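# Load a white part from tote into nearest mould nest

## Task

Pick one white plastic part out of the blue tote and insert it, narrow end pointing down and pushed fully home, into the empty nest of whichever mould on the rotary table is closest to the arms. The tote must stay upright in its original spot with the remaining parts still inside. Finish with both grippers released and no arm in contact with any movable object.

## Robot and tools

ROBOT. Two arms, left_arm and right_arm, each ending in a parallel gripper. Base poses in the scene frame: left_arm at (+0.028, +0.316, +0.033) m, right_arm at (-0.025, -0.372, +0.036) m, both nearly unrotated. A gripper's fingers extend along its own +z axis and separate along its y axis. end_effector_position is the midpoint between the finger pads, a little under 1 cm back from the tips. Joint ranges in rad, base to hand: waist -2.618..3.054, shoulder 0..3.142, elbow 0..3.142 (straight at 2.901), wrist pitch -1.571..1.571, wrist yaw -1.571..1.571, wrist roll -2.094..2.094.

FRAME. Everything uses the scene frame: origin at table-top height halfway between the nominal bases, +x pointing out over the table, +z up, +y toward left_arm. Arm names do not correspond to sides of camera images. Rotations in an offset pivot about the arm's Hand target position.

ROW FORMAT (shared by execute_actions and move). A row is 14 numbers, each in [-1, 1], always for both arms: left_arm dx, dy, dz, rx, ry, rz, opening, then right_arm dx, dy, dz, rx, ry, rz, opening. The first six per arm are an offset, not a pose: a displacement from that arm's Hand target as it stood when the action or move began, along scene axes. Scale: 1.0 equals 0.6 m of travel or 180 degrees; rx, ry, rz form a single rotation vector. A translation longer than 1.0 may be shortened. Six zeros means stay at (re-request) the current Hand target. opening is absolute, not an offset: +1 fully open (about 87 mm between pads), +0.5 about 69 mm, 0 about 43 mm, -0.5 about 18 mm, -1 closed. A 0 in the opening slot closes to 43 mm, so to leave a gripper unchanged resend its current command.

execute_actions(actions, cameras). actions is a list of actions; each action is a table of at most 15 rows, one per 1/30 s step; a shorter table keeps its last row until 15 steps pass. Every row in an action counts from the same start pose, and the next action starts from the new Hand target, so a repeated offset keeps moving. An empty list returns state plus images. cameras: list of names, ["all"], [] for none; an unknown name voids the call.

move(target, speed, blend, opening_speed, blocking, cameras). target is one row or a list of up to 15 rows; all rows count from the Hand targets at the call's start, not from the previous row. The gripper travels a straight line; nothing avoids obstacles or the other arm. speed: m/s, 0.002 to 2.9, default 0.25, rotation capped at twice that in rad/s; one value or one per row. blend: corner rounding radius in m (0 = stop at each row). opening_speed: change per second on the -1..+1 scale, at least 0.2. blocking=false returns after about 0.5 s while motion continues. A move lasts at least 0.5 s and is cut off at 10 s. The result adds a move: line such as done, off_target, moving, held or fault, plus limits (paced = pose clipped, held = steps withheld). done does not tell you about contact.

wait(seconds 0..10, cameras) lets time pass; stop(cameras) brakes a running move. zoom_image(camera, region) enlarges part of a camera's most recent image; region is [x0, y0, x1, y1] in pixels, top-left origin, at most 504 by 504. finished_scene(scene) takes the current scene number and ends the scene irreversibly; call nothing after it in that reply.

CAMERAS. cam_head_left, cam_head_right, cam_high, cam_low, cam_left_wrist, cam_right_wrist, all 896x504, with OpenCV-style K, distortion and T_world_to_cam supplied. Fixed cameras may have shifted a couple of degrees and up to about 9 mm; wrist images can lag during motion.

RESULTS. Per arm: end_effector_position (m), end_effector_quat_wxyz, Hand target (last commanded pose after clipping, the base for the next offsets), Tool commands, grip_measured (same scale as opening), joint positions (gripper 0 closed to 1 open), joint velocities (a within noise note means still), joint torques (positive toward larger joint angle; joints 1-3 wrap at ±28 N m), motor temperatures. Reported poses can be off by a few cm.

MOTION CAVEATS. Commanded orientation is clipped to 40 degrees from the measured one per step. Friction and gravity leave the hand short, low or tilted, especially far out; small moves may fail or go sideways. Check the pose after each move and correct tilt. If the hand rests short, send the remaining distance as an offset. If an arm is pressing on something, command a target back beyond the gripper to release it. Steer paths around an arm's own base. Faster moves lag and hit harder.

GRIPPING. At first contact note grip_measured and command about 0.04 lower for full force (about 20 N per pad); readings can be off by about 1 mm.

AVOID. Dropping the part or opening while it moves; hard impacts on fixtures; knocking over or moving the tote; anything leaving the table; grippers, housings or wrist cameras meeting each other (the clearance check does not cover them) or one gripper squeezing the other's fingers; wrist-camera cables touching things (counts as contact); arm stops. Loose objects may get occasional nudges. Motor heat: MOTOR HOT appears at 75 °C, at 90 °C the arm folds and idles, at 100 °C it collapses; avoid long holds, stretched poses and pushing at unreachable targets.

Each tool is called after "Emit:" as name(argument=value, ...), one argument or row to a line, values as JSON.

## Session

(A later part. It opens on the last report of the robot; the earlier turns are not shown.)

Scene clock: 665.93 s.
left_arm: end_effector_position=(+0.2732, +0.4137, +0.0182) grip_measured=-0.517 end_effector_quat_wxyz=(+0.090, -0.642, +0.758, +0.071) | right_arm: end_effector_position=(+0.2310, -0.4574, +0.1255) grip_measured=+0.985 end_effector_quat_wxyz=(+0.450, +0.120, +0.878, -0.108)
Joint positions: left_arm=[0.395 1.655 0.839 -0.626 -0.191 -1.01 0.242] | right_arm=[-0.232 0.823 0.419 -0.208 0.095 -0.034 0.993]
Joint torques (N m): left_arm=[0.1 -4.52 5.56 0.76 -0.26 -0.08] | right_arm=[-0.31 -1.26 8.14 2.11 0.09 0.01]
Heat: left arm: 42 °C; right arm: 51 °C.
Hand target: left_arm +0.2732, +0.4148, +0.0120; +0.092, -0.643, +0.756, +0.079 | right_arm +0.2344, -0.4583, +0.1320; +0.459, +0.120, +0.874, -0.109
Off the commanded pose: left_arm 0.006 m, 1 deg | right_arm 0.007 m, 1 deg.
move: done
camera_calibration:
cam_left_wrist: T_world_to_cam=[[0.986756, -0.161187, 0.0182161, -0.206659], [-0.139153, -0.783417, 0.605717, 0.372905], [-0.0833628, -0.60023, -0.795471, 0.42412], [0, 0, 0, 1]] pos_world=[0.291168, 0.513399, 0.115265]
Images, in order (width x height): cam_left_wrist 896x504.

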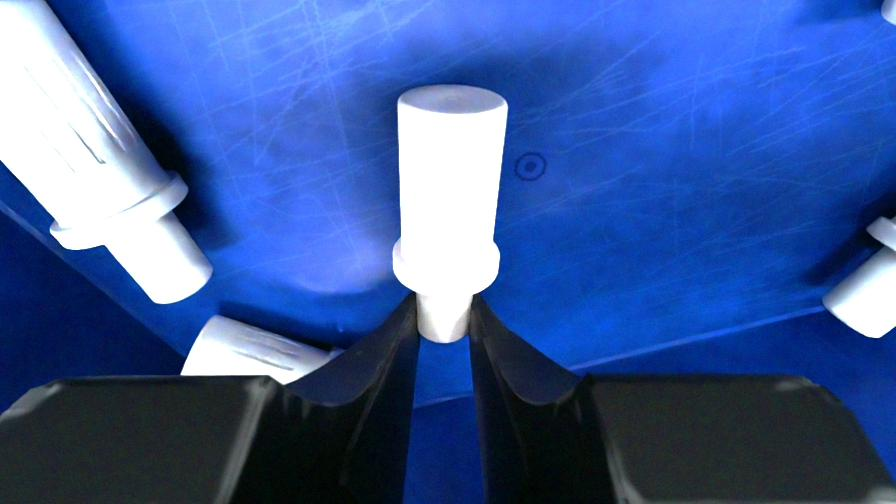

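Emit:
move(
  target=[
    [0,0,0.045,0,0,0,-0.62,0,0,0,0,0,0,1],
    [-0.0027,-0.0165,0.045,0,0,0,-0.62,0,0,0,0,0,0,1],
    [-0.0027,-0.0165,0.0,0,0,0,-0.62,0,0,0,0,0,0,1],
  ],
  speed=0.08,
  cameras=["cam_left_wrist"],
)

Scene clock: 707.23 s.
left_arm: end_effector_position=(+0.2705, +0.4029, +0.0180) grip_measured=-0.517 end_effector_quat_wxyz=(+0.088, -0.642, +0.759, +0.071) | right_arm: end_effector_position=(+0.2310, -0.4574, +0.1255) grip_measured=+0.985 end_effector_quat_wxyz=(+0.450, +0.120, +0.878, -0.108)
Joint positions: left_arm=[0.361 1.639 0.821 -0.637 -0.194 -1.044 0.242] | right_arm=[-0.232 0.823 0.419 -0.208 0.095 -0.034 0.993]
Joint torques (N m): left_arm=[0.23 -4.44 5.52 0.79 -0.27 -0.08] | right_arm=[-0.34 -1.26 8.1 2.13 0.09 0.03]
Heat: left arm: 41 °C; right arm: 51 °C.
Hand target: left_arm +0.2716, +0.4049, +0.0120; +0.092, -0.643, +0.756, +0.079 | right_arm +0.2344, -0.4583, +0.1320; +0.459, +0.120, +0.874, -0.109
Off the commanded pose: left_arm 0.006 m, 1 deg | right_arm 0.007 m, 1 deg.
move: done
camera_calibration:
cam_left_wrist: T_world_to_cam=[[0.98671, -0.161947, 0.0132863, -0.205182], [-0.136483, -0.781632, 0.608624, 0.362653], [-0.0881799, -0.602349, -0.793348, 0.419445], [0, 0, 0, 1]] pos_world=[0.288938, 0.502885, 0.114773]
Images, in order (width x height): cam_left_wrist 896x504.

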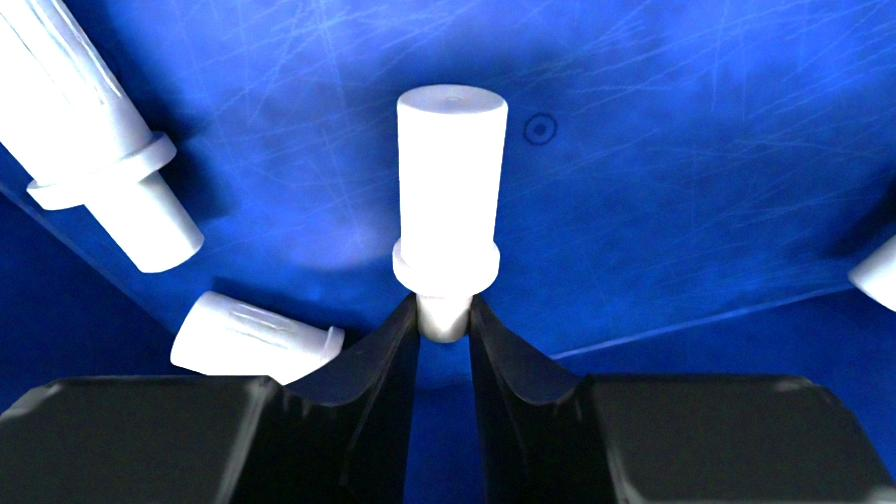

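Emit:
move(
  target=[
    [0,0,0,0,0,0,-0.3,0,0,0,0,0,0,1],
    [0,0,0.1,0,0,0,-0.3,0,0,0,0,0,0,1],
    [0.0123,0.0802,0.1,0,0,0,0.1,0,0,0,0,0,0,1],
  ],
  speed=0.1,
  opening_speed=0.5,
  cameras=["cam_left_wrist"],
)

Scene clock: 770.20 s.
left_arm: end_effector_position=(+0.2704, +0.4465, +0.0700) grip_measured=+0.100 end_effector_quat_wxyz=(+0.082, -0.643, +0.757, +0.081) | right_arm: end_effector_position=(+0.2310, -0.4574, +0.1255) grip_measured=+0.985 end_effector_quat_wxyz=(+0.450, +0.120, +0.878, -0.108)
Joint positions: left_arm=[0.499 1.616 1.027 -0.855 -0.194 -0.909 0.55] | right_arm=[-0.232 0.823 0.419 -0.208 0.095 -0.034 0.993]
Joint torques (N m): left_arm=[1.24 -4.74 9.61 0.69 -0.05 0.08] | right_arm=[-0.32 -1.31 8.03 2.13 0.1 0.02]
Heat: left arm: 42 °C; right arm: 51 °C.
Hand target: left_arm +0.2790, +0.4530, +0.0720; +0.092, -0.643, +0.756, +0.079 | right_arm +0.2344, -0.4583, +0.1320; +0.459, +0.120, +0.874, -0.109
Off the commanded pose: left_arm 0.011 m, 1 deg | right_arm 0.007 m, 1 deg.
move: off_target (left_arm); target 3's new opening was sent with left_arm's hand 0.011 m and 1 deg from that target
camera_calibration:
cam_left_wrist: T_world_to_cam=[[0.987729, -0.15595, -0.0084775, -0.20016], [-0.119153, -0.787538, 0.604638, 0.363297], [-0.100969, -0.596208, -0.796456, 0.487804], [0, 0, 0, 1]] pos_world=[0.290245, 0.545728, 0.167155]
Images, in order (width x height): cam_left_wrist 896x504.

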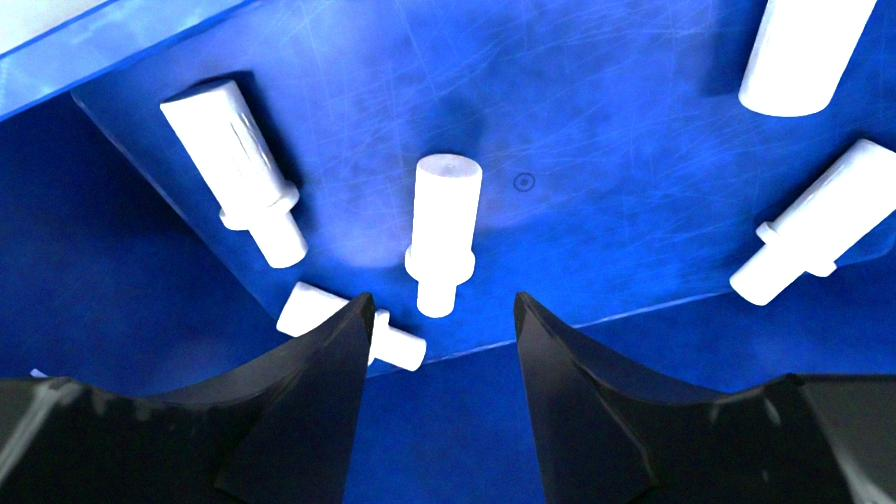

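Emit:
move(
  target=[
    [-0.0125,0.0013,-0.045,0,0,0,0.1,0,0,0,0,0,0,1],
  ],
  speed=0.08,
  cameras=["cam_left_wrist"],
)

Scene clock: 786.07 s.
left_arm: end_effector_position=(+0.2726, +0.4525, +0.0508) grip_measured=+0.100 end_effector_quat_wxyz=(+0.096, -0.643, +0.756, +0.079) | right_arm: end_effector_position=(+0.2310, -0.4574, +0.1255) grip_measured=+0.985 end_effector_quat_wxyz=(+0.450, +0.120, +0.878, -0.108)
Joint positions: left_arm=[0.513 1.635 0.964 -0.741 -0.194 -0.894 0.55] | right_arm=[-0.232 0.823 0.419 -0.208 0.095 -0.034 0.993]
Joint torques (N m): left_arm=[1.33 -4.89 6.2 0.78 -0.02 0.09] | right_arm=[-0.39 -1.35 8.08 2.13 0.09 0.02]
Heat: left arm: 44 °C; right arm: 51 °C.
Hand target: left_arm +0.2715, +0.4539, +0.0450; +0.092, -0.643, +0.756, +0.079 | right_arm +0.2344, -0.4583, +0.1320; +0.459, +0.120, +0.874, -0.109
Off the commanded pose: left_arm 0.006 m, 0 deg | right_arm 0.007 m, 1 deg.
move: done
camera_calibration:
cam_left_wrist: T_world_to_cam=[[0.987571, -0.156647, 0.0128776, -0.202306], [-0.134037, -0.796564, 0.589508, 0.388796], [-0.0820866, -0.583907, -0.80766, 0.466167], [0, 0, 0, 1]] pos_world=[0.29017, 0.550208, 0.149912]
Images, in order (width x height): cam_left_wrist 896x504.

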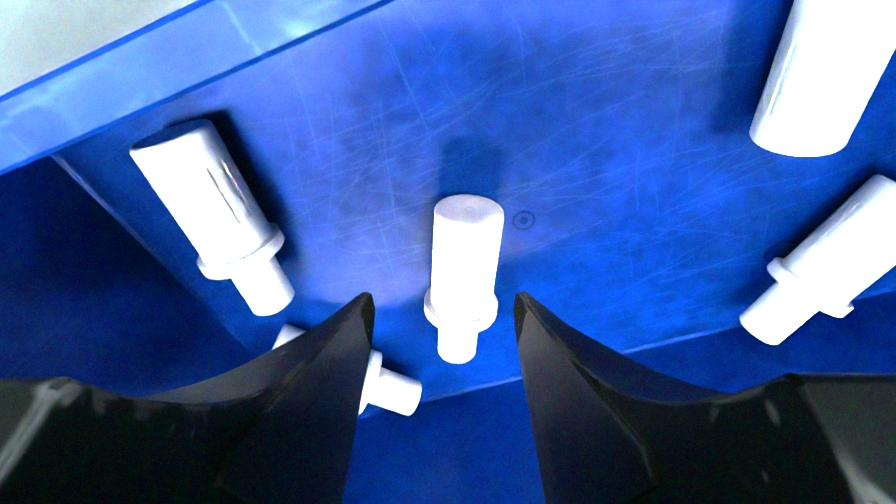

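Emit:
wait(
  seconds=0.1,
  cameras=["cam_left_wrist"],
)

Scene clock: 798.97 s.
left_arm: end_effector_position=(+0.2726, +0.4525, +0.0508) grip_measured=+0.100 end_effector_quat_wxyz=(+0.096, -0.643, +0.756, +0.079) | right_arm: end_effector_position=(+0.2310, -0.4574, +0.1255) grip_measured=+0.985 end_effector_quat_wxyz=(+0.450, +0.120, +0.878, -0.108)
Joint positions: left_arm=[0.513 1.635 0.964 -0.741 -0.194 -0.894 0.55] | right_arm=[-0.232 0.823 0.419 -0.208 0.095 -0.034 0.993]
Joint torques (N m): left_arm=[1.35 -4.89 6.22 0.77 -0.03 0.09] | right_arm=[-0.38 -1.29 8.02 2.15 0.09 0.01]
Heat: left arm: 43 °C; right arm: 51 °C.
Hand target: left_arm +0.2715, +0.4539, +0.0450; +0.092, -0.643, +0.756, +0.079 | right_arm +0.2344, -0.4583, +0.1320; +0.459, +0.120, +0.874, -0.109
Tool commands: left_gripper/opening=+0.1 right_gripper/opening=+1.0
Off the commanded pose: left_arm 0.006 m, 0 deg | right_arm 0.007 m, 1 deg.
wait: 0.10 s; at rest from the start
camera_calibration:
cam_left_wrist: T_world_to_cam=[[0.987568, -0.156639, 0.013199, -0.202359], [-0.134244, -0.79672, 0.589251, 0.388981], [-0.0817839, -0.583697, -0.807842, 0.465991], [0, 0, 0, 1]] pos_world=[0.290172, 0.55021, 0.149911]
Images, in order (width x height): cam_left_wrist 896x504.

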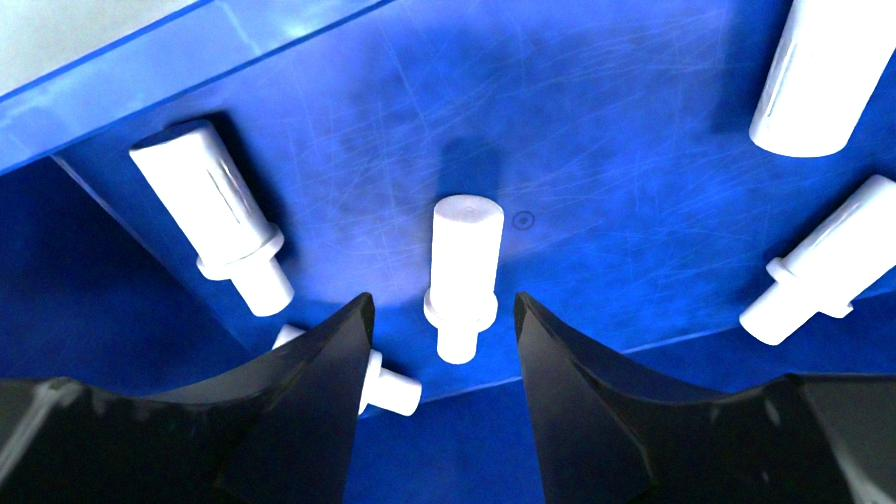

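Emit:
move(
  target=[
    [0.017,-0.0005,0.0583,0,0,0,0.1,0,0,0,0,0,0,1],
    [0.017,-0.0005,-0.055,0,0,0,0.1,0,0,0,0,0,0,1],
  ],
  speed=0.08,
  cameras=["cam_left_wrist"],
)

Scene clock: 813.77 s.
left_arm: end_effector_position=(+0.2802, +0.4566, +0.0180) grip_measured=+0.100 end_effector_quat_wxyz=(+0.094, -0.643, +0.756, +0.080) | right_arm: end_effector_position=(+0.2310, -0.4574, +0.1255) grip_measured=+0.985 end_effector_quat_wxyz=(+0.450, +0.120, +0.878, -0.108)
Joint positions: left_arm=[0.513 1.734 0.928 -0.61 -0.194 -0.895 0.55] | right_arm=[-0.232 0.823 0.419 -0.208 0.095 -0.034 0.993]
Joint torques (N m): left_arm=[-0.09 -5.29 5.83 0.8 -0.06 -0.09] | right_arm=[-0.27 -1.29 8.14 2.14 0.09 0.03]
Heat: left arm: 43 °C; right arm: 51 °C.
Hand target: left_arm +0.2817, +0.4536, +0.0120; +0.092, -0.643, +0.756, +0.079 | right_arm +0.2344, -0.4583, +0.1320; +0.459, +0.120, +0.874, -0.109
Off the commanded pose: left_arm 0.007 m, 0 deg | right_arm 0.007 m, 1 deg.
move: done
camera_calibration:
cam_left_wrist: T_world_to_cam=[[0.987781, -0.155519, 0.0101452, -0.209266], [-0.131337, -0.795611, 0.591399, 0.411212], [-0.083902, -0.585506, -0.806315, 0.443852], [0, 0, 0, 1]] pos_world=[0.297957, 0.554498, 0.116817]
Images, in order (width x height): cam_left_wrist 896x504.

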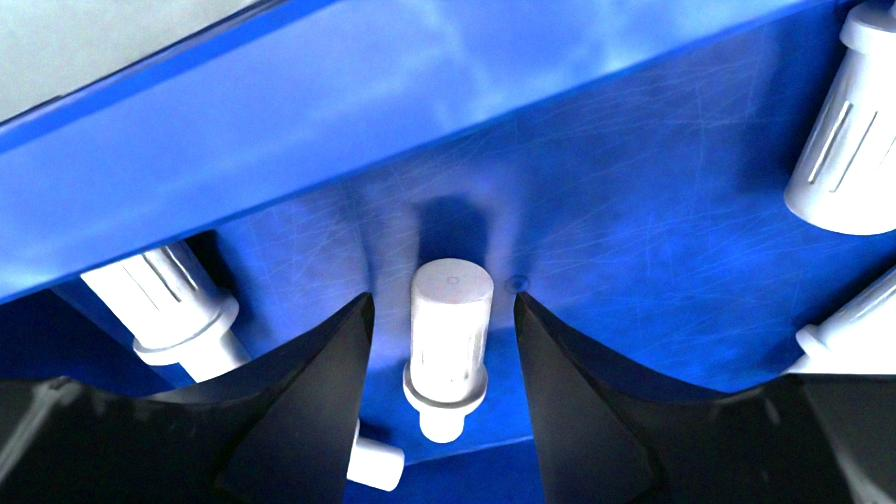

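Emit:
move(
  target=[0,0,0.0,0,0,0,-0.46,0,0,0,0,0,0,1],
  opening_speed=0.3,
  cameras=["cam_left_wrist"],
)

Scene clock: 825.93 s.
left_arm: end_effector_position=(+0.2803, +0.4567, +0.0180) grip_measured=-0.339 end_effector_quat_wxyz=(+0.095, -0.643, +0.756, +0.080) | right_arm: end_effector_position=(+0.2310, -0.4574, +0.1255) grip_measured=+0.985 end_effector_quat_wxyz=(+0.450, +0.120, +0.878, -0.108)
Joint positions: left_arm=[0.513 1.734 0.928 -0.61 -0.194 -0.895 0.331] | right_arm=[-0.232 0.823 0.419 -0.208 0.095 -0.034 0.993]
Joint torques (N m): left_arm=[-0.1 -5.3 5.81 0.77 -0.06 -0.08] | right_arm=[-0.28 -1.31 8.08 2.13 0.1 0.01]
Heat: left arm: 42 °C; right arm: 52 °C.
Hand target: left_arm +0.2817, +0.4536, +0.0120; +0.092, -0.643, +0.756, +0.079 | right_arm +0.2344, -0.4583, +0.1320; +0.459, +0.120, +0.874, -0.109
Off the commanded pose: left_arm 0.007 m, 0 deg | right_arm 0.007 m, 1 deg.
move: done
camera_calibration:
cam_left_wrist: T_world_to_cam=[[0.98777, -0.155548, 0.0107214, -0.209401], [-0.131738, -0.795834, 0.591011, 0.411537], [-0.083398, -0.585195, -0.806593, 0.44371], [0, 0, 0, 1]] pos_world=[0.29806, 0.5546, 0.116916]
Images, in order (width x height): cam_left_wrist 896x504.

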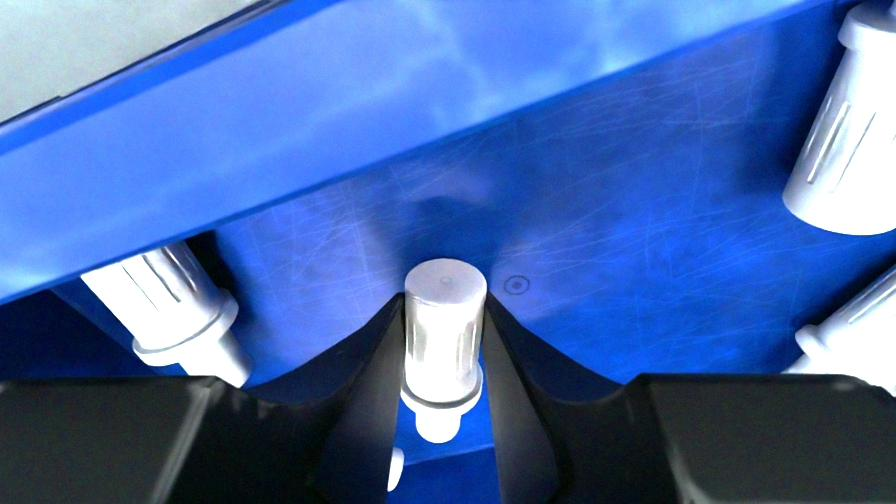

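Emit:
move(
  target=[0,0,0.4,0,0,0,-0.46,0,0,0,0,0,0,1],
  speed=0.12,
  cameras=["cam_left_wrist", "cam_high"],
)

Scene clock: 866.23 s.
left_arm: end_effector_position=(+0.2784, +0.4556, +0.2508) grip_measured=-0.339 end_effector_quat_wxyz=(+0.095, -0.644, +0.755, +0.079) | right_arm: end_effector_position=(+0.2310, -0.4574, +0.1255) grip_measured=+0.985 end_effector_quat_wxyz=(+0.450, +0.120, +0.878, -0.108)
Joint positions: left_arm=[0.513 1.646 1.792 -1.561 -0.194 -0.896 0.331] | right_arm=[-0.232 0.823 0.419 -0.208 0.095 -0.034 0.993]
Joint torques (N m): left_arm=[-0.13 -4.98 9.07 0.48 -0.06 -0.07] | right_arm=[-0.32 -1.26 8.1 2.15 0.08 0]
Heat: left arm: 42 °C; right arm: 52 °C.
Hand target: left_arm +0.2818, +0.4536, +0.2520; +0.092, -0.643, +0.756, +0.079 | right_arm +0.2344, -0.4583, +0.1320; +0.459, +0.120, +0.874, -0.109
Off the commanded pose: left_arm 0.004 m, 0 deg | right_arm 0.007 m, 1 deg.
move: done
camera_calibration:
cam_left_wrist: T_world_to_cam=[[0.987886, -0.154777, 0.011228, -0.210638], [-0.131439, -0.796073, 0.590756, 0.272873], [-0.0824969, -0.585075, -0.806772, 0.630477], [0, 0, 0, 1]] pos_world=[0.295965, 0.553501, 0.349815]
Images, in order (width x height): cam_high 896x504, cam_left_wrist 896x504.

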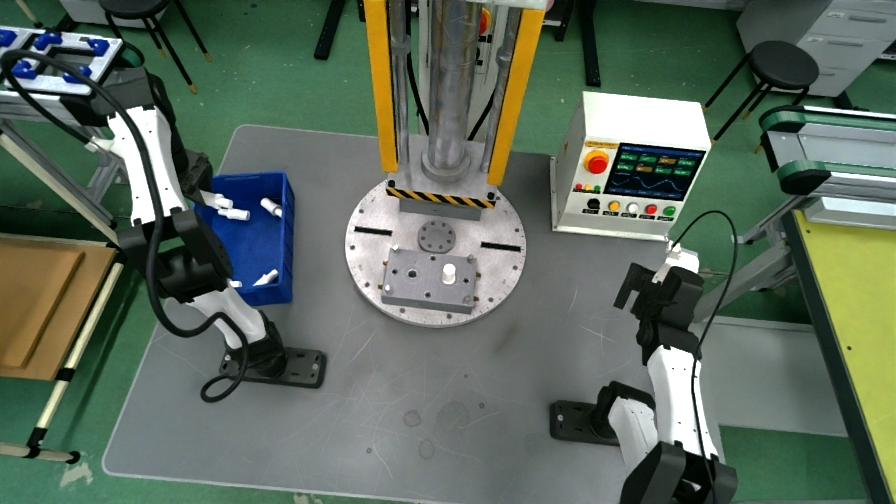

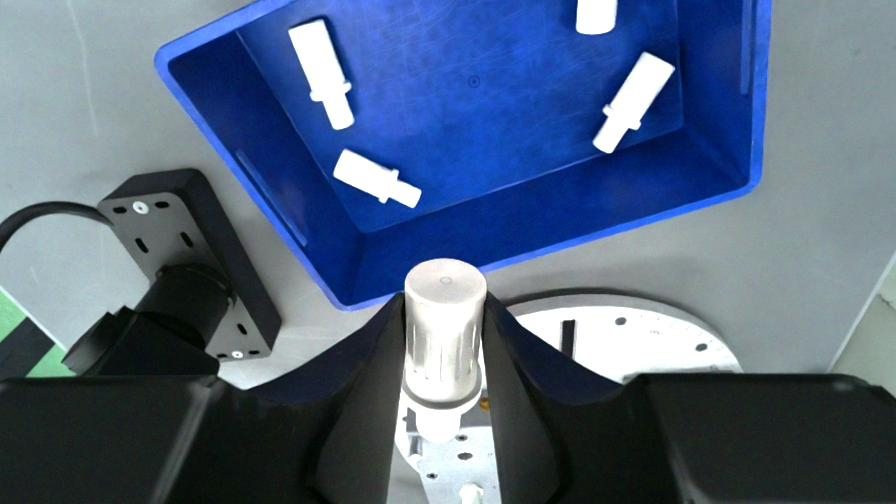

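Emit:
move(
  target=[
    [-0.0113,-0.0377,-0.0867,0,0,-0.3717,-0.46,0,0,0,0,0,0,1],
    [-0.0113,-0.0377,-0.32,0,0,-0.3717,-0.46,0,0,0,0,0,0,1],
  ],
  speed=[0.3,0.12],
  cameras=["cam_left_wrist", "cam_high"],
)

Scene clock: 949.03 s.
left_arm: end_effector_position=(+0.2719, +0.4333, +0.0648) grip_measured=-0.339 end_effector_quat_wxyz=(+0.118, -0.128, +0.984, +0.021) | right_arm: end_effector_position=(+0.2310, -0.4574, +0.1255) grip_measured=+0.985 end_effector_quat_wxyz=(+0.450, +0.120, +0.878, -0.108)
Joint positions: left_arm=[0.453 1.561 0.943 -0.714 0.033 0.179 0.331] | right_arm=[-0.232 0.823 0.419 -0.208 0.095 -0.034 0.993]
Joint torques (N m): left_arm=[0.23 -4.64 6.68 0.98 0.29 0.11] | right_arm=[-0.32 -1.2 8.09 2.14 0.09 0.01]
Heat: left arm: 46 °C; right arm: 52 °C.
Hand target: left_arm +0.2750, +0.4308, +0.0600; +0.120, -0.120, +0.985, +0.014 | right_arm +0.2344, -0.4583, +0.1320; +0.459, +0.120, +0.874, -0.109
Off the commanded pose: left_arm 0.006 m, 1 deg | right_arm 0.007 m, 1 deg.
move: done
camera_calibration:
cam_left_wrist: T_world_to_cam=[[0.260895, -0.965366, -0.00113477, 0.344046], [-0.774385, -0.209983, 0.596854, 0.284659], [-0.576421, -0.154838, -0.802349, 0.414335], [0, 0, 0, 1]] pos_world=[0.369507, 0.456059, 0.162931]
Images, in order (width x height): cam_high 896x504, cam_left_wrist 896x504.

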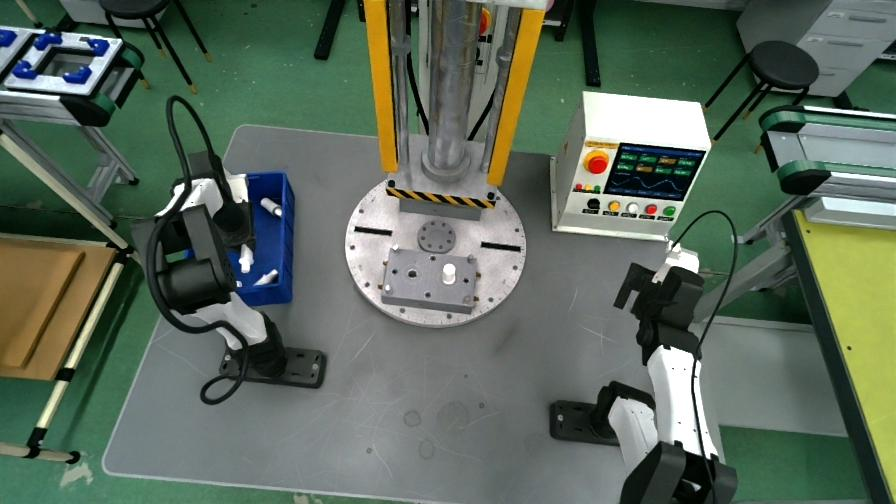

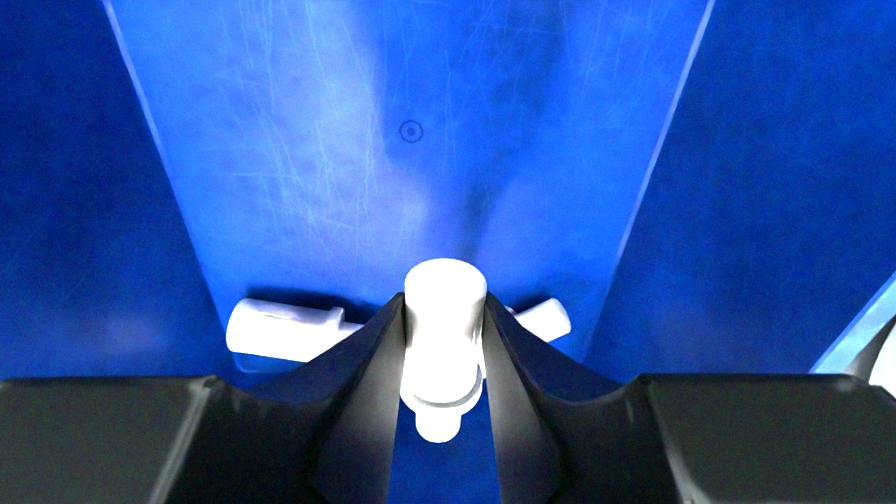

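Emit:
move(
  target=[
    [0.0067,-0.0097,0.0333,0,0,0,-0.46,0,0,0,0,0,0,1],
    [0.0042,-0.0072,-0.042,0,0,0,-0.46,0,0,0,0,0,0,1],
  ],
  speed=0.08,
  cameras=["cam_left_wrist", "cam_high"],
)

Emit:
zoom_image(
  camera="cam_high",
  region=[180, 150, 310, 320],
)

Scene clock: 986.60 s.
left_arm: end_effector_position=(+0.2757, +0.4277, +0.0397) grip_measured=-0.339 end_effector_quat_wxyz=(+0.119, -0.120, +0.985, +0.019) | right_arm: end_effector_position=(+0.2310, -0.4574, +0.1255) grip_measured=+0.985 end_effector_quat_wxyz=(+0.450, +0.120, +0.878, -0.108)
Joint positions: left_arm=[0.43 1.608 0.881 -0.605 0.033 0.171 0.331] | right_arm=[-0.232 0.823 0.419 -0.208 0.095 -0.034 0.993]
Joint torques (N m): left_arm=[0.66 -4.79 6.34 1.01 0.24 0.01] | right_arm=[-0.31 -1.35 8.12 2.14 0.09 0.02]
Heat: left arm: 45 °C; right arm: 52 °C.
Hand target: left_arm +0.2775, +0.4266, +0.0348; +0.120, -0.120, +0.985, +0.015 | right_arm +0.2344, -0.4583, +0.1320; +0.459, +0.120, +0.874, -0.109
Off the commanded pose: left_arm 0.005 m, 1 deg | right_arm 0.007 m, 1 deg.
move: done
camera_calibration:
cam_left_wrist: T_world_to_cam=[[0.245543, -0.969386, 0.00050141, 0.343561], [-0.778356, -0.196847, 0.596165, 0.29683], [-0.577815, -0.146775, -0.802861, 0.392548], [0, 0, 0, 1]] pos_world=[0.373501, 0.44909, 0.138029]
Images, in order (width x height): cam_high 896x504, cam_left_wrist 896x504.

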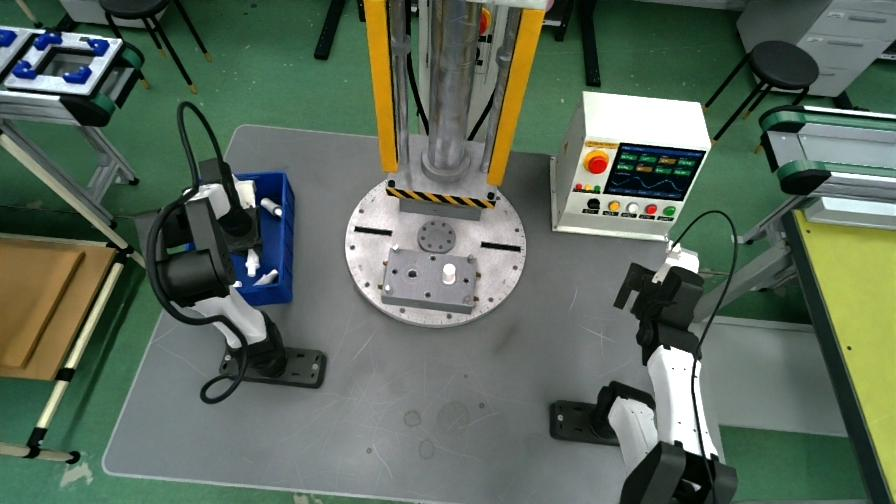

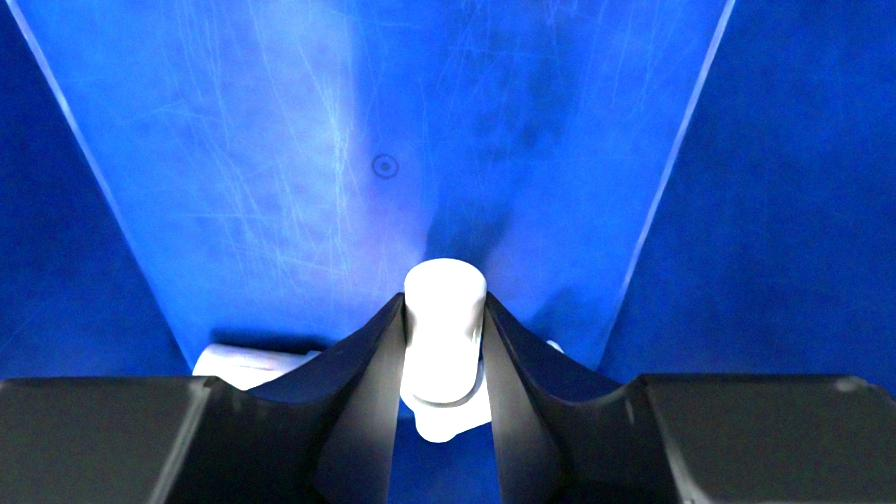

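Scaled by 2.965 from the camera's 896x504 image, which has a finer 1280x720 frame.

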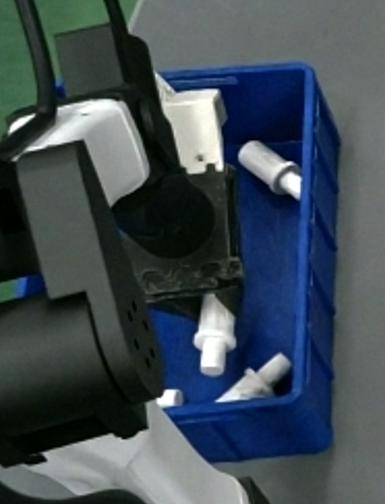

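Emit:
move(
  target=[
    [0,0,0.3087,0,0,0,-0.46,0,0,0,0,0,0,1],
    [-0.1458,-0.3777,0.2753,0,0,-0.772,-0.46,0,0,0,0,0,0,1],
  ],
  speed=[0.15,0.4],
  blend=[0.03,0],
  cameras=["cam_left_wrist", "cam_high"],
)

Scene clock: 1088.97 s.
left_arm: end_effector_position=(+0.1939, +0.2025, +0.2015) grip_measured=-0.339 end_effector_quat_wxyz=(+0.062, +0.877, +0.466, -0.096) | right_arm: end_effector_position=(+0.2310, -0.4574, +0.1255) grip_measured=+0.985 end_effector_quat_wxyz=(+0.450, +0.120, +0.878, -0.108)
Joint positions: left_arm=[-0.592 1.304 1.284 -1.529 0.227 1.559 0.331] | right_arm=[-0.232 0.823 0.419 -0.208 0.095 -0.034 0.993]
Joint torques (N m): left_arm=[0.09 -2.5 7.2 0.13 0.49 0.13] | right_arm=[-0.38 -1.21 8.21 2.15 0.1 0]
Heat: left arm: 44 °C; right arm: 53 °C.
Hand target: left_arm +0.1899, +0.2000, +0.2000; +0.056, +0.881, +0.457, -0.108 | right_arm +0.2344, -0.4583, +0.1320; +0.459, +0.120, +0.874, -0.109
Off the commanded pose: left_arm 0.005 m, 2 deg | right_arm 0.007 m, 1 deg.
move: done
camera_calibration:
cam_left_wrist: T_world_to_cam=[[-0.83219, 0.554395, -0.0102917, 0.0478605], [0.435285, 0.66467, 0.60724, -0.319679], [0.343492, 0.50086, -0.794451, 0.130591], [0, 0, 0, 1]] pos_world=[0.134124, 0.12054, 0.298363]
Images, in order (width x height): cam_high 896x504, cam_left_wrist 896x504.

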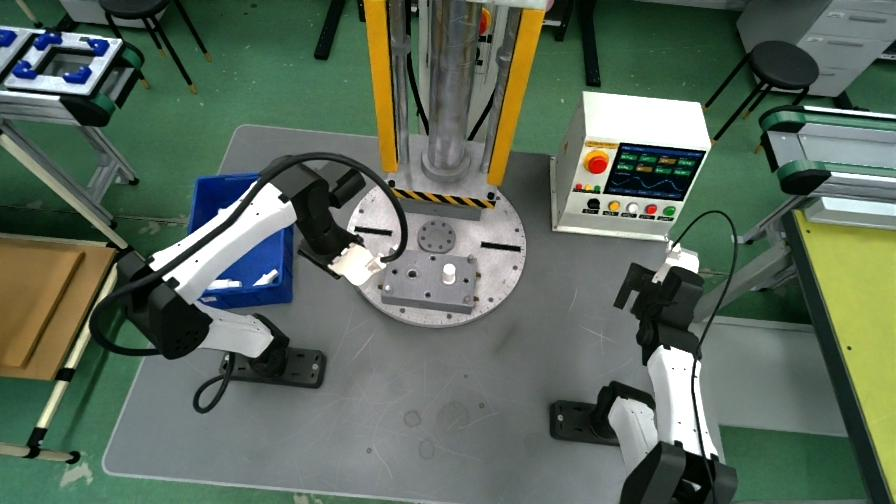

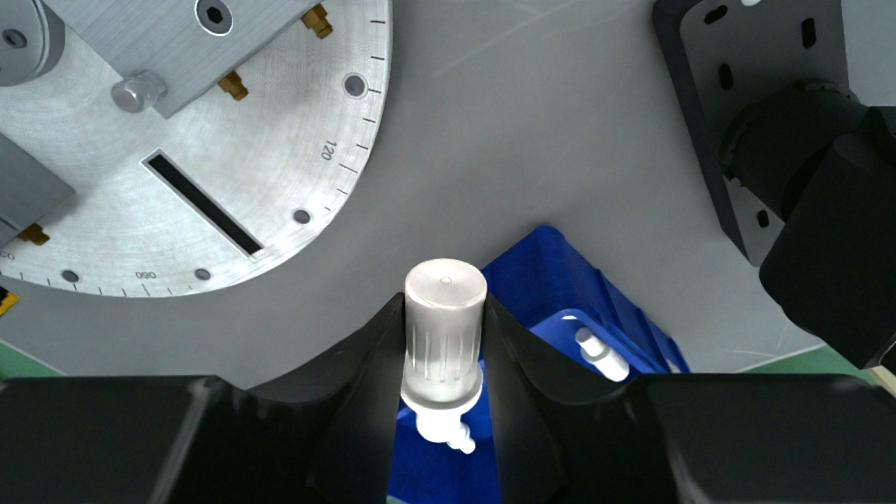

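Emit:
move(
  target=[
    [-0.0167,0.0083,-0.25,0,0,0,-0.46,0,0,0,0,0,0,1],
    [-0.0167,0.0083,-0.31,0,0,0,-0.46,0,0,0,0,0,0,1],
  ],
  speed=[0.12,0.05],
  cameras=["cam_left_wrist", "cam_head_right"],
)

Emit:
zoom_image(
  camera="cam_head_right",
  region=[240, 200, 440, 400],
)

Scene clock: 1111.57 s.
left_arm: end_effector_position=(+0.1831, +0.2080, +0.0181) grip_measured=-0.339 end_effector_quat_wxyz=(+0.055, +0.879, +0.463, -0.100) | right_arm: end_effector_position=(+0.2310, -0.4574, +0.1255) grip_measured=+0.985 end_effector_quat_wxyz=(+0.450, +0.120, +0.878, -0.108)
Joint positions: left_arm=[-0.6 1.397 0.598 -0.765 0.229 1.559 0.331] | right_arm=[-0.232 0.823 0.419 -0.208 0.095 -0.034 0.993]
Joint torques (N m): left_arm=[0.02 -2.58 5.41 0.41 0.47 0.05] | right_arm=[-0.42 -1.29 8.21 2.14 0.09 0.01]
Heat: left arm: 43 °C; right arm: 53 °C.
Hand target: left_arm +0.1800, +0.2049, +0.0140; +0.056, +0.881, +0.457, -0.108 | right_arm +0.2344, -0.4583, +0.1320; +0.459, +0.120, +0.874, -0.109
Off the commanded pose: left_arm 0.006 m, 1 deg | right_arm 0.007 m, 1 deg.
move: done
camera_calibration:
cam_left_wrist: T_world_to_cam=[[-0.827706, 0.561141, 0.00484312, 0.0313994], [0.448579, 0.656439, 0.606519, -0.207915], [0.337163, 0.504192, -0.795054, -0.0136957], [0, 0, 0, 1]] pos_world=[0.123874, 0.125769, 0.115064]
Images, in order (width x height): cam_head_right 896x504, cam_left_wrist 896x504.

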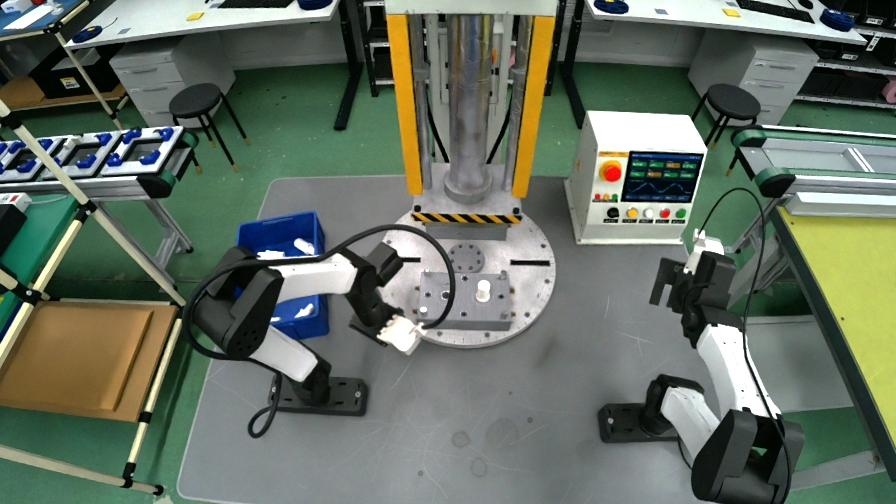

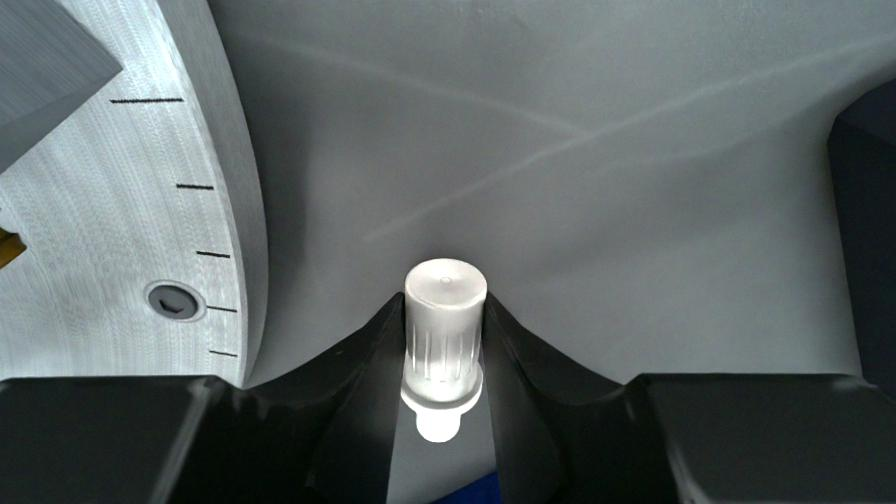

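Scaled by 2.520 from the camera's 896x504 image, which has a finer 1280x720 frame.

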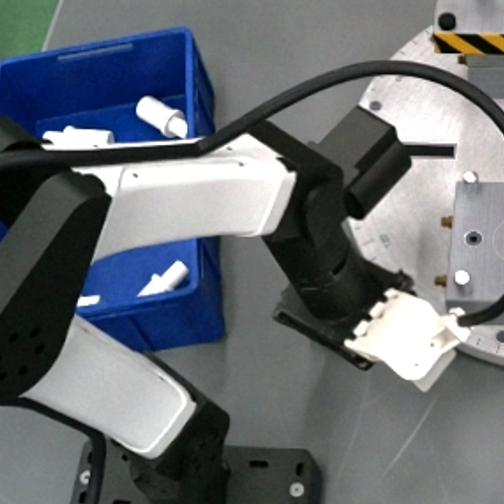

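Emit:
move(
  target=[0,0,-0.0083,0,0,0,-0.46,0,0,0,0,0,0,1],
  speed=0.05,
  cameras=["cam_left_wrist"],
)

Scene clock: 1115.90 s.
left_arm: end_effector_position=(+0.1826, +0.2084, +0.0144) grip_measured=-0.339 end_effector_quat_wxyz=(+0.054, +0.879, +0.463, -0.101) | right_arm: end_effector_position=(+0.2310, -0.4574, +0.1255) grip_measured=+0.985 end_effector_quat_wxyz=(+0.450, +0.120, +0.878, -0.108)
Joint positions: left_arm=[-0.6 1.408 0.589 -0.749 0.229 1.559 0.331] | right_arm=[-0.232 0.823 0.419 -0.208 0.095 -0.034 0.993]
Joint torques (N m): left_arm=[0.03 -2.4 4.98 0.5 0.47 0.05] | right_arm=[-0.27 -1.31 8.08 2.14 0.1 0.04]
Heat: left arm: 43 °C; right arm: 53 °C.
Hand target: left_arm +0.1800, +0.2050, +0.0090; +0.056, +0.881, +0.457, -0.108 | right_arm +0.2344, -0.4583, +0.1320; +0.459, +0.120, +0.874, -0.109
Off the commanded pose: left_arm 0.007 m, 1 deg | right_arm 0.007 m, 1 deg.
move: done
camera_calibration:
cam_left_wrist: T_world_to_cam=[[-0.827728, 0.561075, 0.0078767, 0.0307138], [0.450044, 0.655415, 0.606541, -0.205723], [0.335152, 0.505595, -0.795013, -0.0165695], [0, 0, 0, 1]] pos_world=[0.12356, 0.125978, 0.111364]
Images, in order (width x height): cam_left_wrist 896x504.

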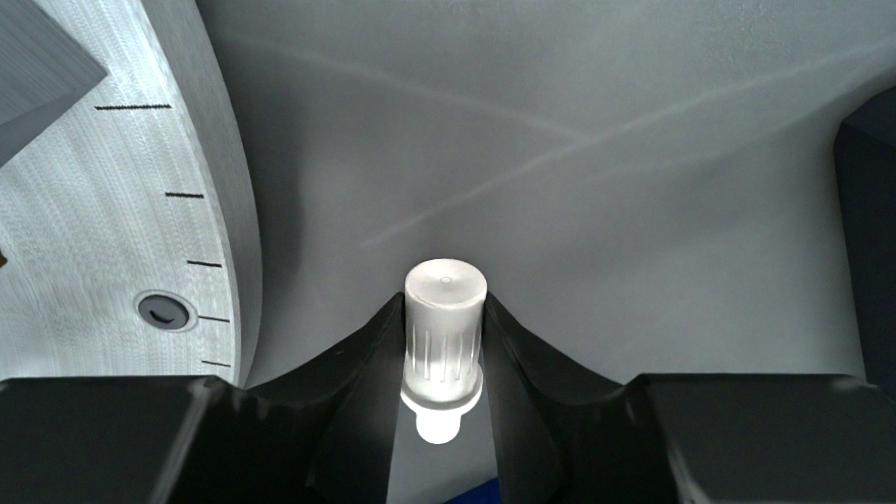

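Emit:
move(
  target=[0,0,-0.0083,0,0,0,-0.46,0,0,0,0,0,0,1],
  speed=0.05,
  cameras=["cam_left_wrist"],
)

Scene clock: 1124.73 s.
left_arm: end_effector_position=(+0.1827, +0.2083, +0.0142) grip_measured=-0.339 end_effector_quat_wxyz=(+0.054, +0.879, +0.463, -0.101) | right_arm: end_effector_position=(+0.2310, -0.4574, +0.1255) grip_measured=+0.985 end_effector_quat_wxyz=(+0.450, +0.120, +0.878, -0.108)
Joint positions: left_arm=[-0.6 1.409 0.589 -0.748 0.229 1.559 0.331] | right_arm=[-0.232 0.823 0.419 -0.208 0.095 -0.034 0.993]
Joint torques (N m): left_arm=[0.06 -1.57 3.86 0.74 0.48 0.06] | right_arm=[-0.28 -1.28 8.21 2.12 0.1 0.02]
Heat: left arm: 43 °C; right arm: 53 °C.
Hand target: left_arm +0.1800, +0.2050, +0.0040; +0.056, +0.881, +0.457, -0.108 | right_arm +0.2344, -0.4583, +0.1320; +0.459, +0.120, +0.874, -0.109
Off the commanded pose: left_arm 0.011 m, 1 deg | right_arm 0.007 m, 1 deg.
move: off_target (left_arm)
camera_calibration:
cam_left_wrist: T_world_to_cam=[[-0.827728, 0.561075, 0.0078767, 0.0308543], [0.450044, 0.655415, 0.606541, -0.205581], [0.335152, 0.505595, -0.795013, -0.0167115], [0, 0, 0, 1]] pos_world=[0.12366, 0.125878, 0.111164]
Images, in order (width x height): cam_left_wrist 896x504.

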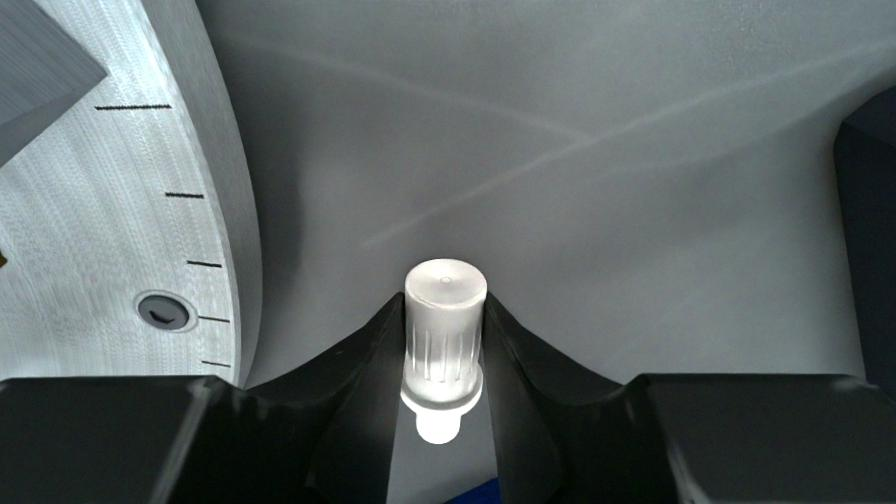

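Emit:
move(
  target=[
    [0,0,0.0083,0,0,0,-0.46,0,0,0,0,0,0,1],
    [0,0,0.0083,0,0,0,-0.27,0,0,0,0,0,0,1],
    [0,0,0.0117,0.0759,-0.0513,0,-0.27,0,0,0,0,0,0,1],
  ],
  speed=0.08,
  opening_speed=0.4,
  cameras=["cam_left_wrist", "cam_high"],
)

Scene clock: 1147.30 s.
left_arm: end_effector_position=(+0.1761, +0.2098, +0.0108) grip_measured=-0.270 end_effector_quat_wxyz=(-0.017, +0.886, +0.462, +0.013) | right_arm: end_effector_position=(+0.2310, -0.4574, +0.1255) grip_measured=+0.985 end_effector_quat_wxyz=(+0.450, +0.120, +0.878, -0.108)
Joint positions: left_arm=[-0.864 1.465 0.588 -0.721 -0.033 1.303 0.365] | right_arm=[-0.232 0.823 0.419 -0.208 0.095 -0.034 0.993]
Joint torques (N m): left_arm=[0.08 -2.81 7.1 0.34 0.1 -0.05] | right_arm=[-0.42 -1.21 8.17 2.11 0.08 0.01]
Heat: left arm: 42 °C; right arm: 53 °C.
Hand target: left_arm +0.1800, +0.2049, +0.0111; -0.013, +0.887, +0.461, +0.018 | right_arm +0.2344, -0.4583, +0.1320; +0.459, +0.120, +0.874, -0.109
Off the commanded pose: left_arm 0.006 m, 1 deg | right_arm 0.007 m, 1 deg.
move: done
camera_calibration:
cam_left_wrist: T_world_to_cam=[[-0.823868, 0.566189, 0.0259162, 0.0226727], [0.360012, 0.487447, 0.795479, -0.152475], [0.437758, 0.6647, -0.605427, -0.0714505], [0, 0, 0, 1]] pos_world=[0.10485, 0.108979, 0.0774447]
Images, in order (width x height): cam_high 896x504, cam_left_wrist 896x504.

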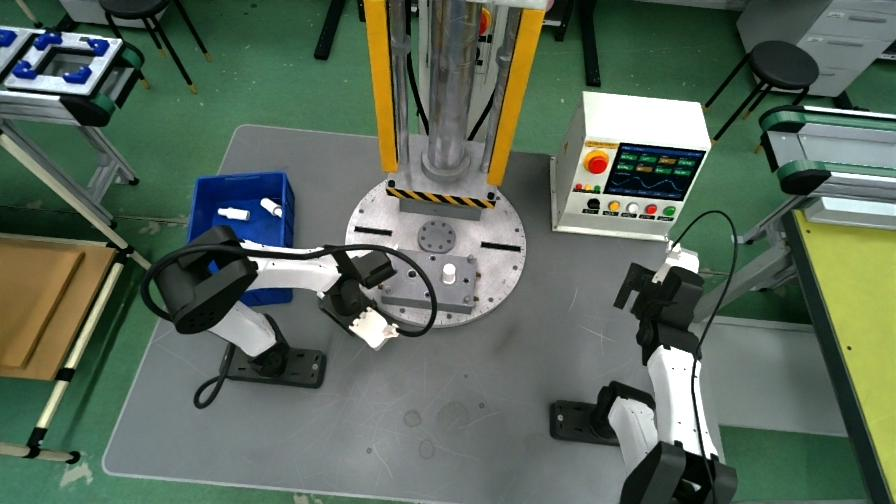

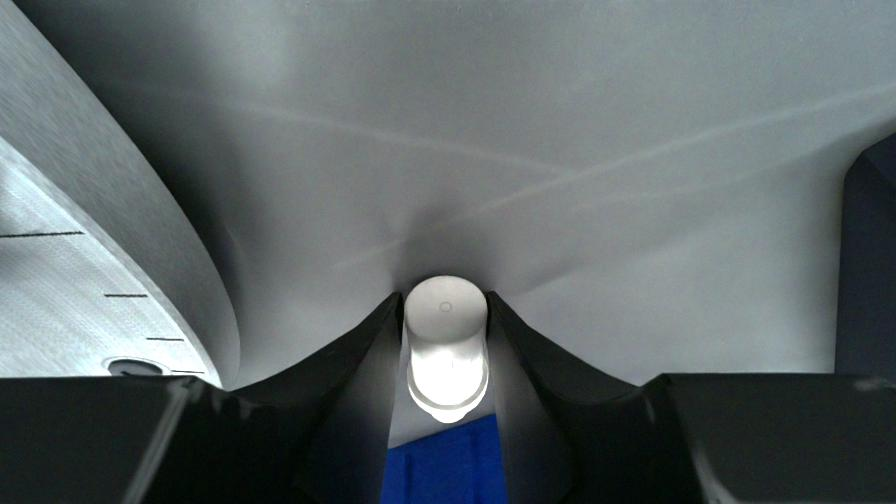

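Emit:
move(
  target=[0,0,0,0,0,0,-0.46,0,0,0,0,0,0,1],
  opening_speed=0.3,
  cameras=["cam_left_wrist"],
)

Scene clock: 1156.37 s.
left_arm: end_effector_position=(+0.1761, +0.2098, +0.0108) grip_measured=-0.343 end_effector_quat_wxyz=(-0.017, +0.886, +0.463, +0.014) | right_arm: end_effector_position=(+0.2310, -0.4574, +0.1255) grip_measured=+0.985 end_effector_quat_wxyz=(+0.450, +0.120, +0.878, -0.108)
Joint positions: left_arm=[-0.864 1.465 0.588 -0.721 -0.034 1.303 0.329] | right_arm=[-0.232 0.823 0.419 -0.208 0.095 -0.034 0.993]
Joint torques (N m): left_arm=[0.09 -2.82 7.08 0.34 0.08 -0.03] | right_arm=[-0.39 -1.25 8.03 2.13 0.09 0.02]
Heat: left arm: 42 °C; right arm: 53 °C.
Hand target: left_arm +0.1800, +0.2049, +0.0111; -0.013, +0.887, +0.461, +0.018 | right_arm +0.2344, -0.4583, +0.1320; +0.459, +0.120, +0.874, -0.109
Off the commanded pose: left_arm 0.006 m, 1 deg | right_arm 0.007 m, 1 deg.
move: done
camera_calibration:
cam_left_wrist: T_world_to_cam=[[-0.824095, 0.565868, 0.0256892, 0.0227485], [0.359501, 0.487431, 0.795719, -0.15244], [0.437751, 0.664984, -0.60512, -0.0715048], [0, 0, 0, 1]] pos_world=[0.104851, 0.108981, 0.0774462]
Images, in order (width x height): cam_left_wrist 896x504.

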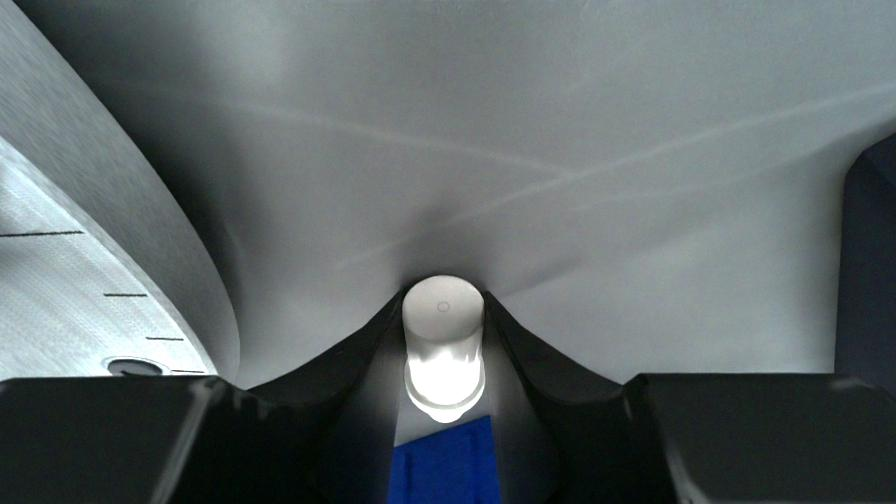

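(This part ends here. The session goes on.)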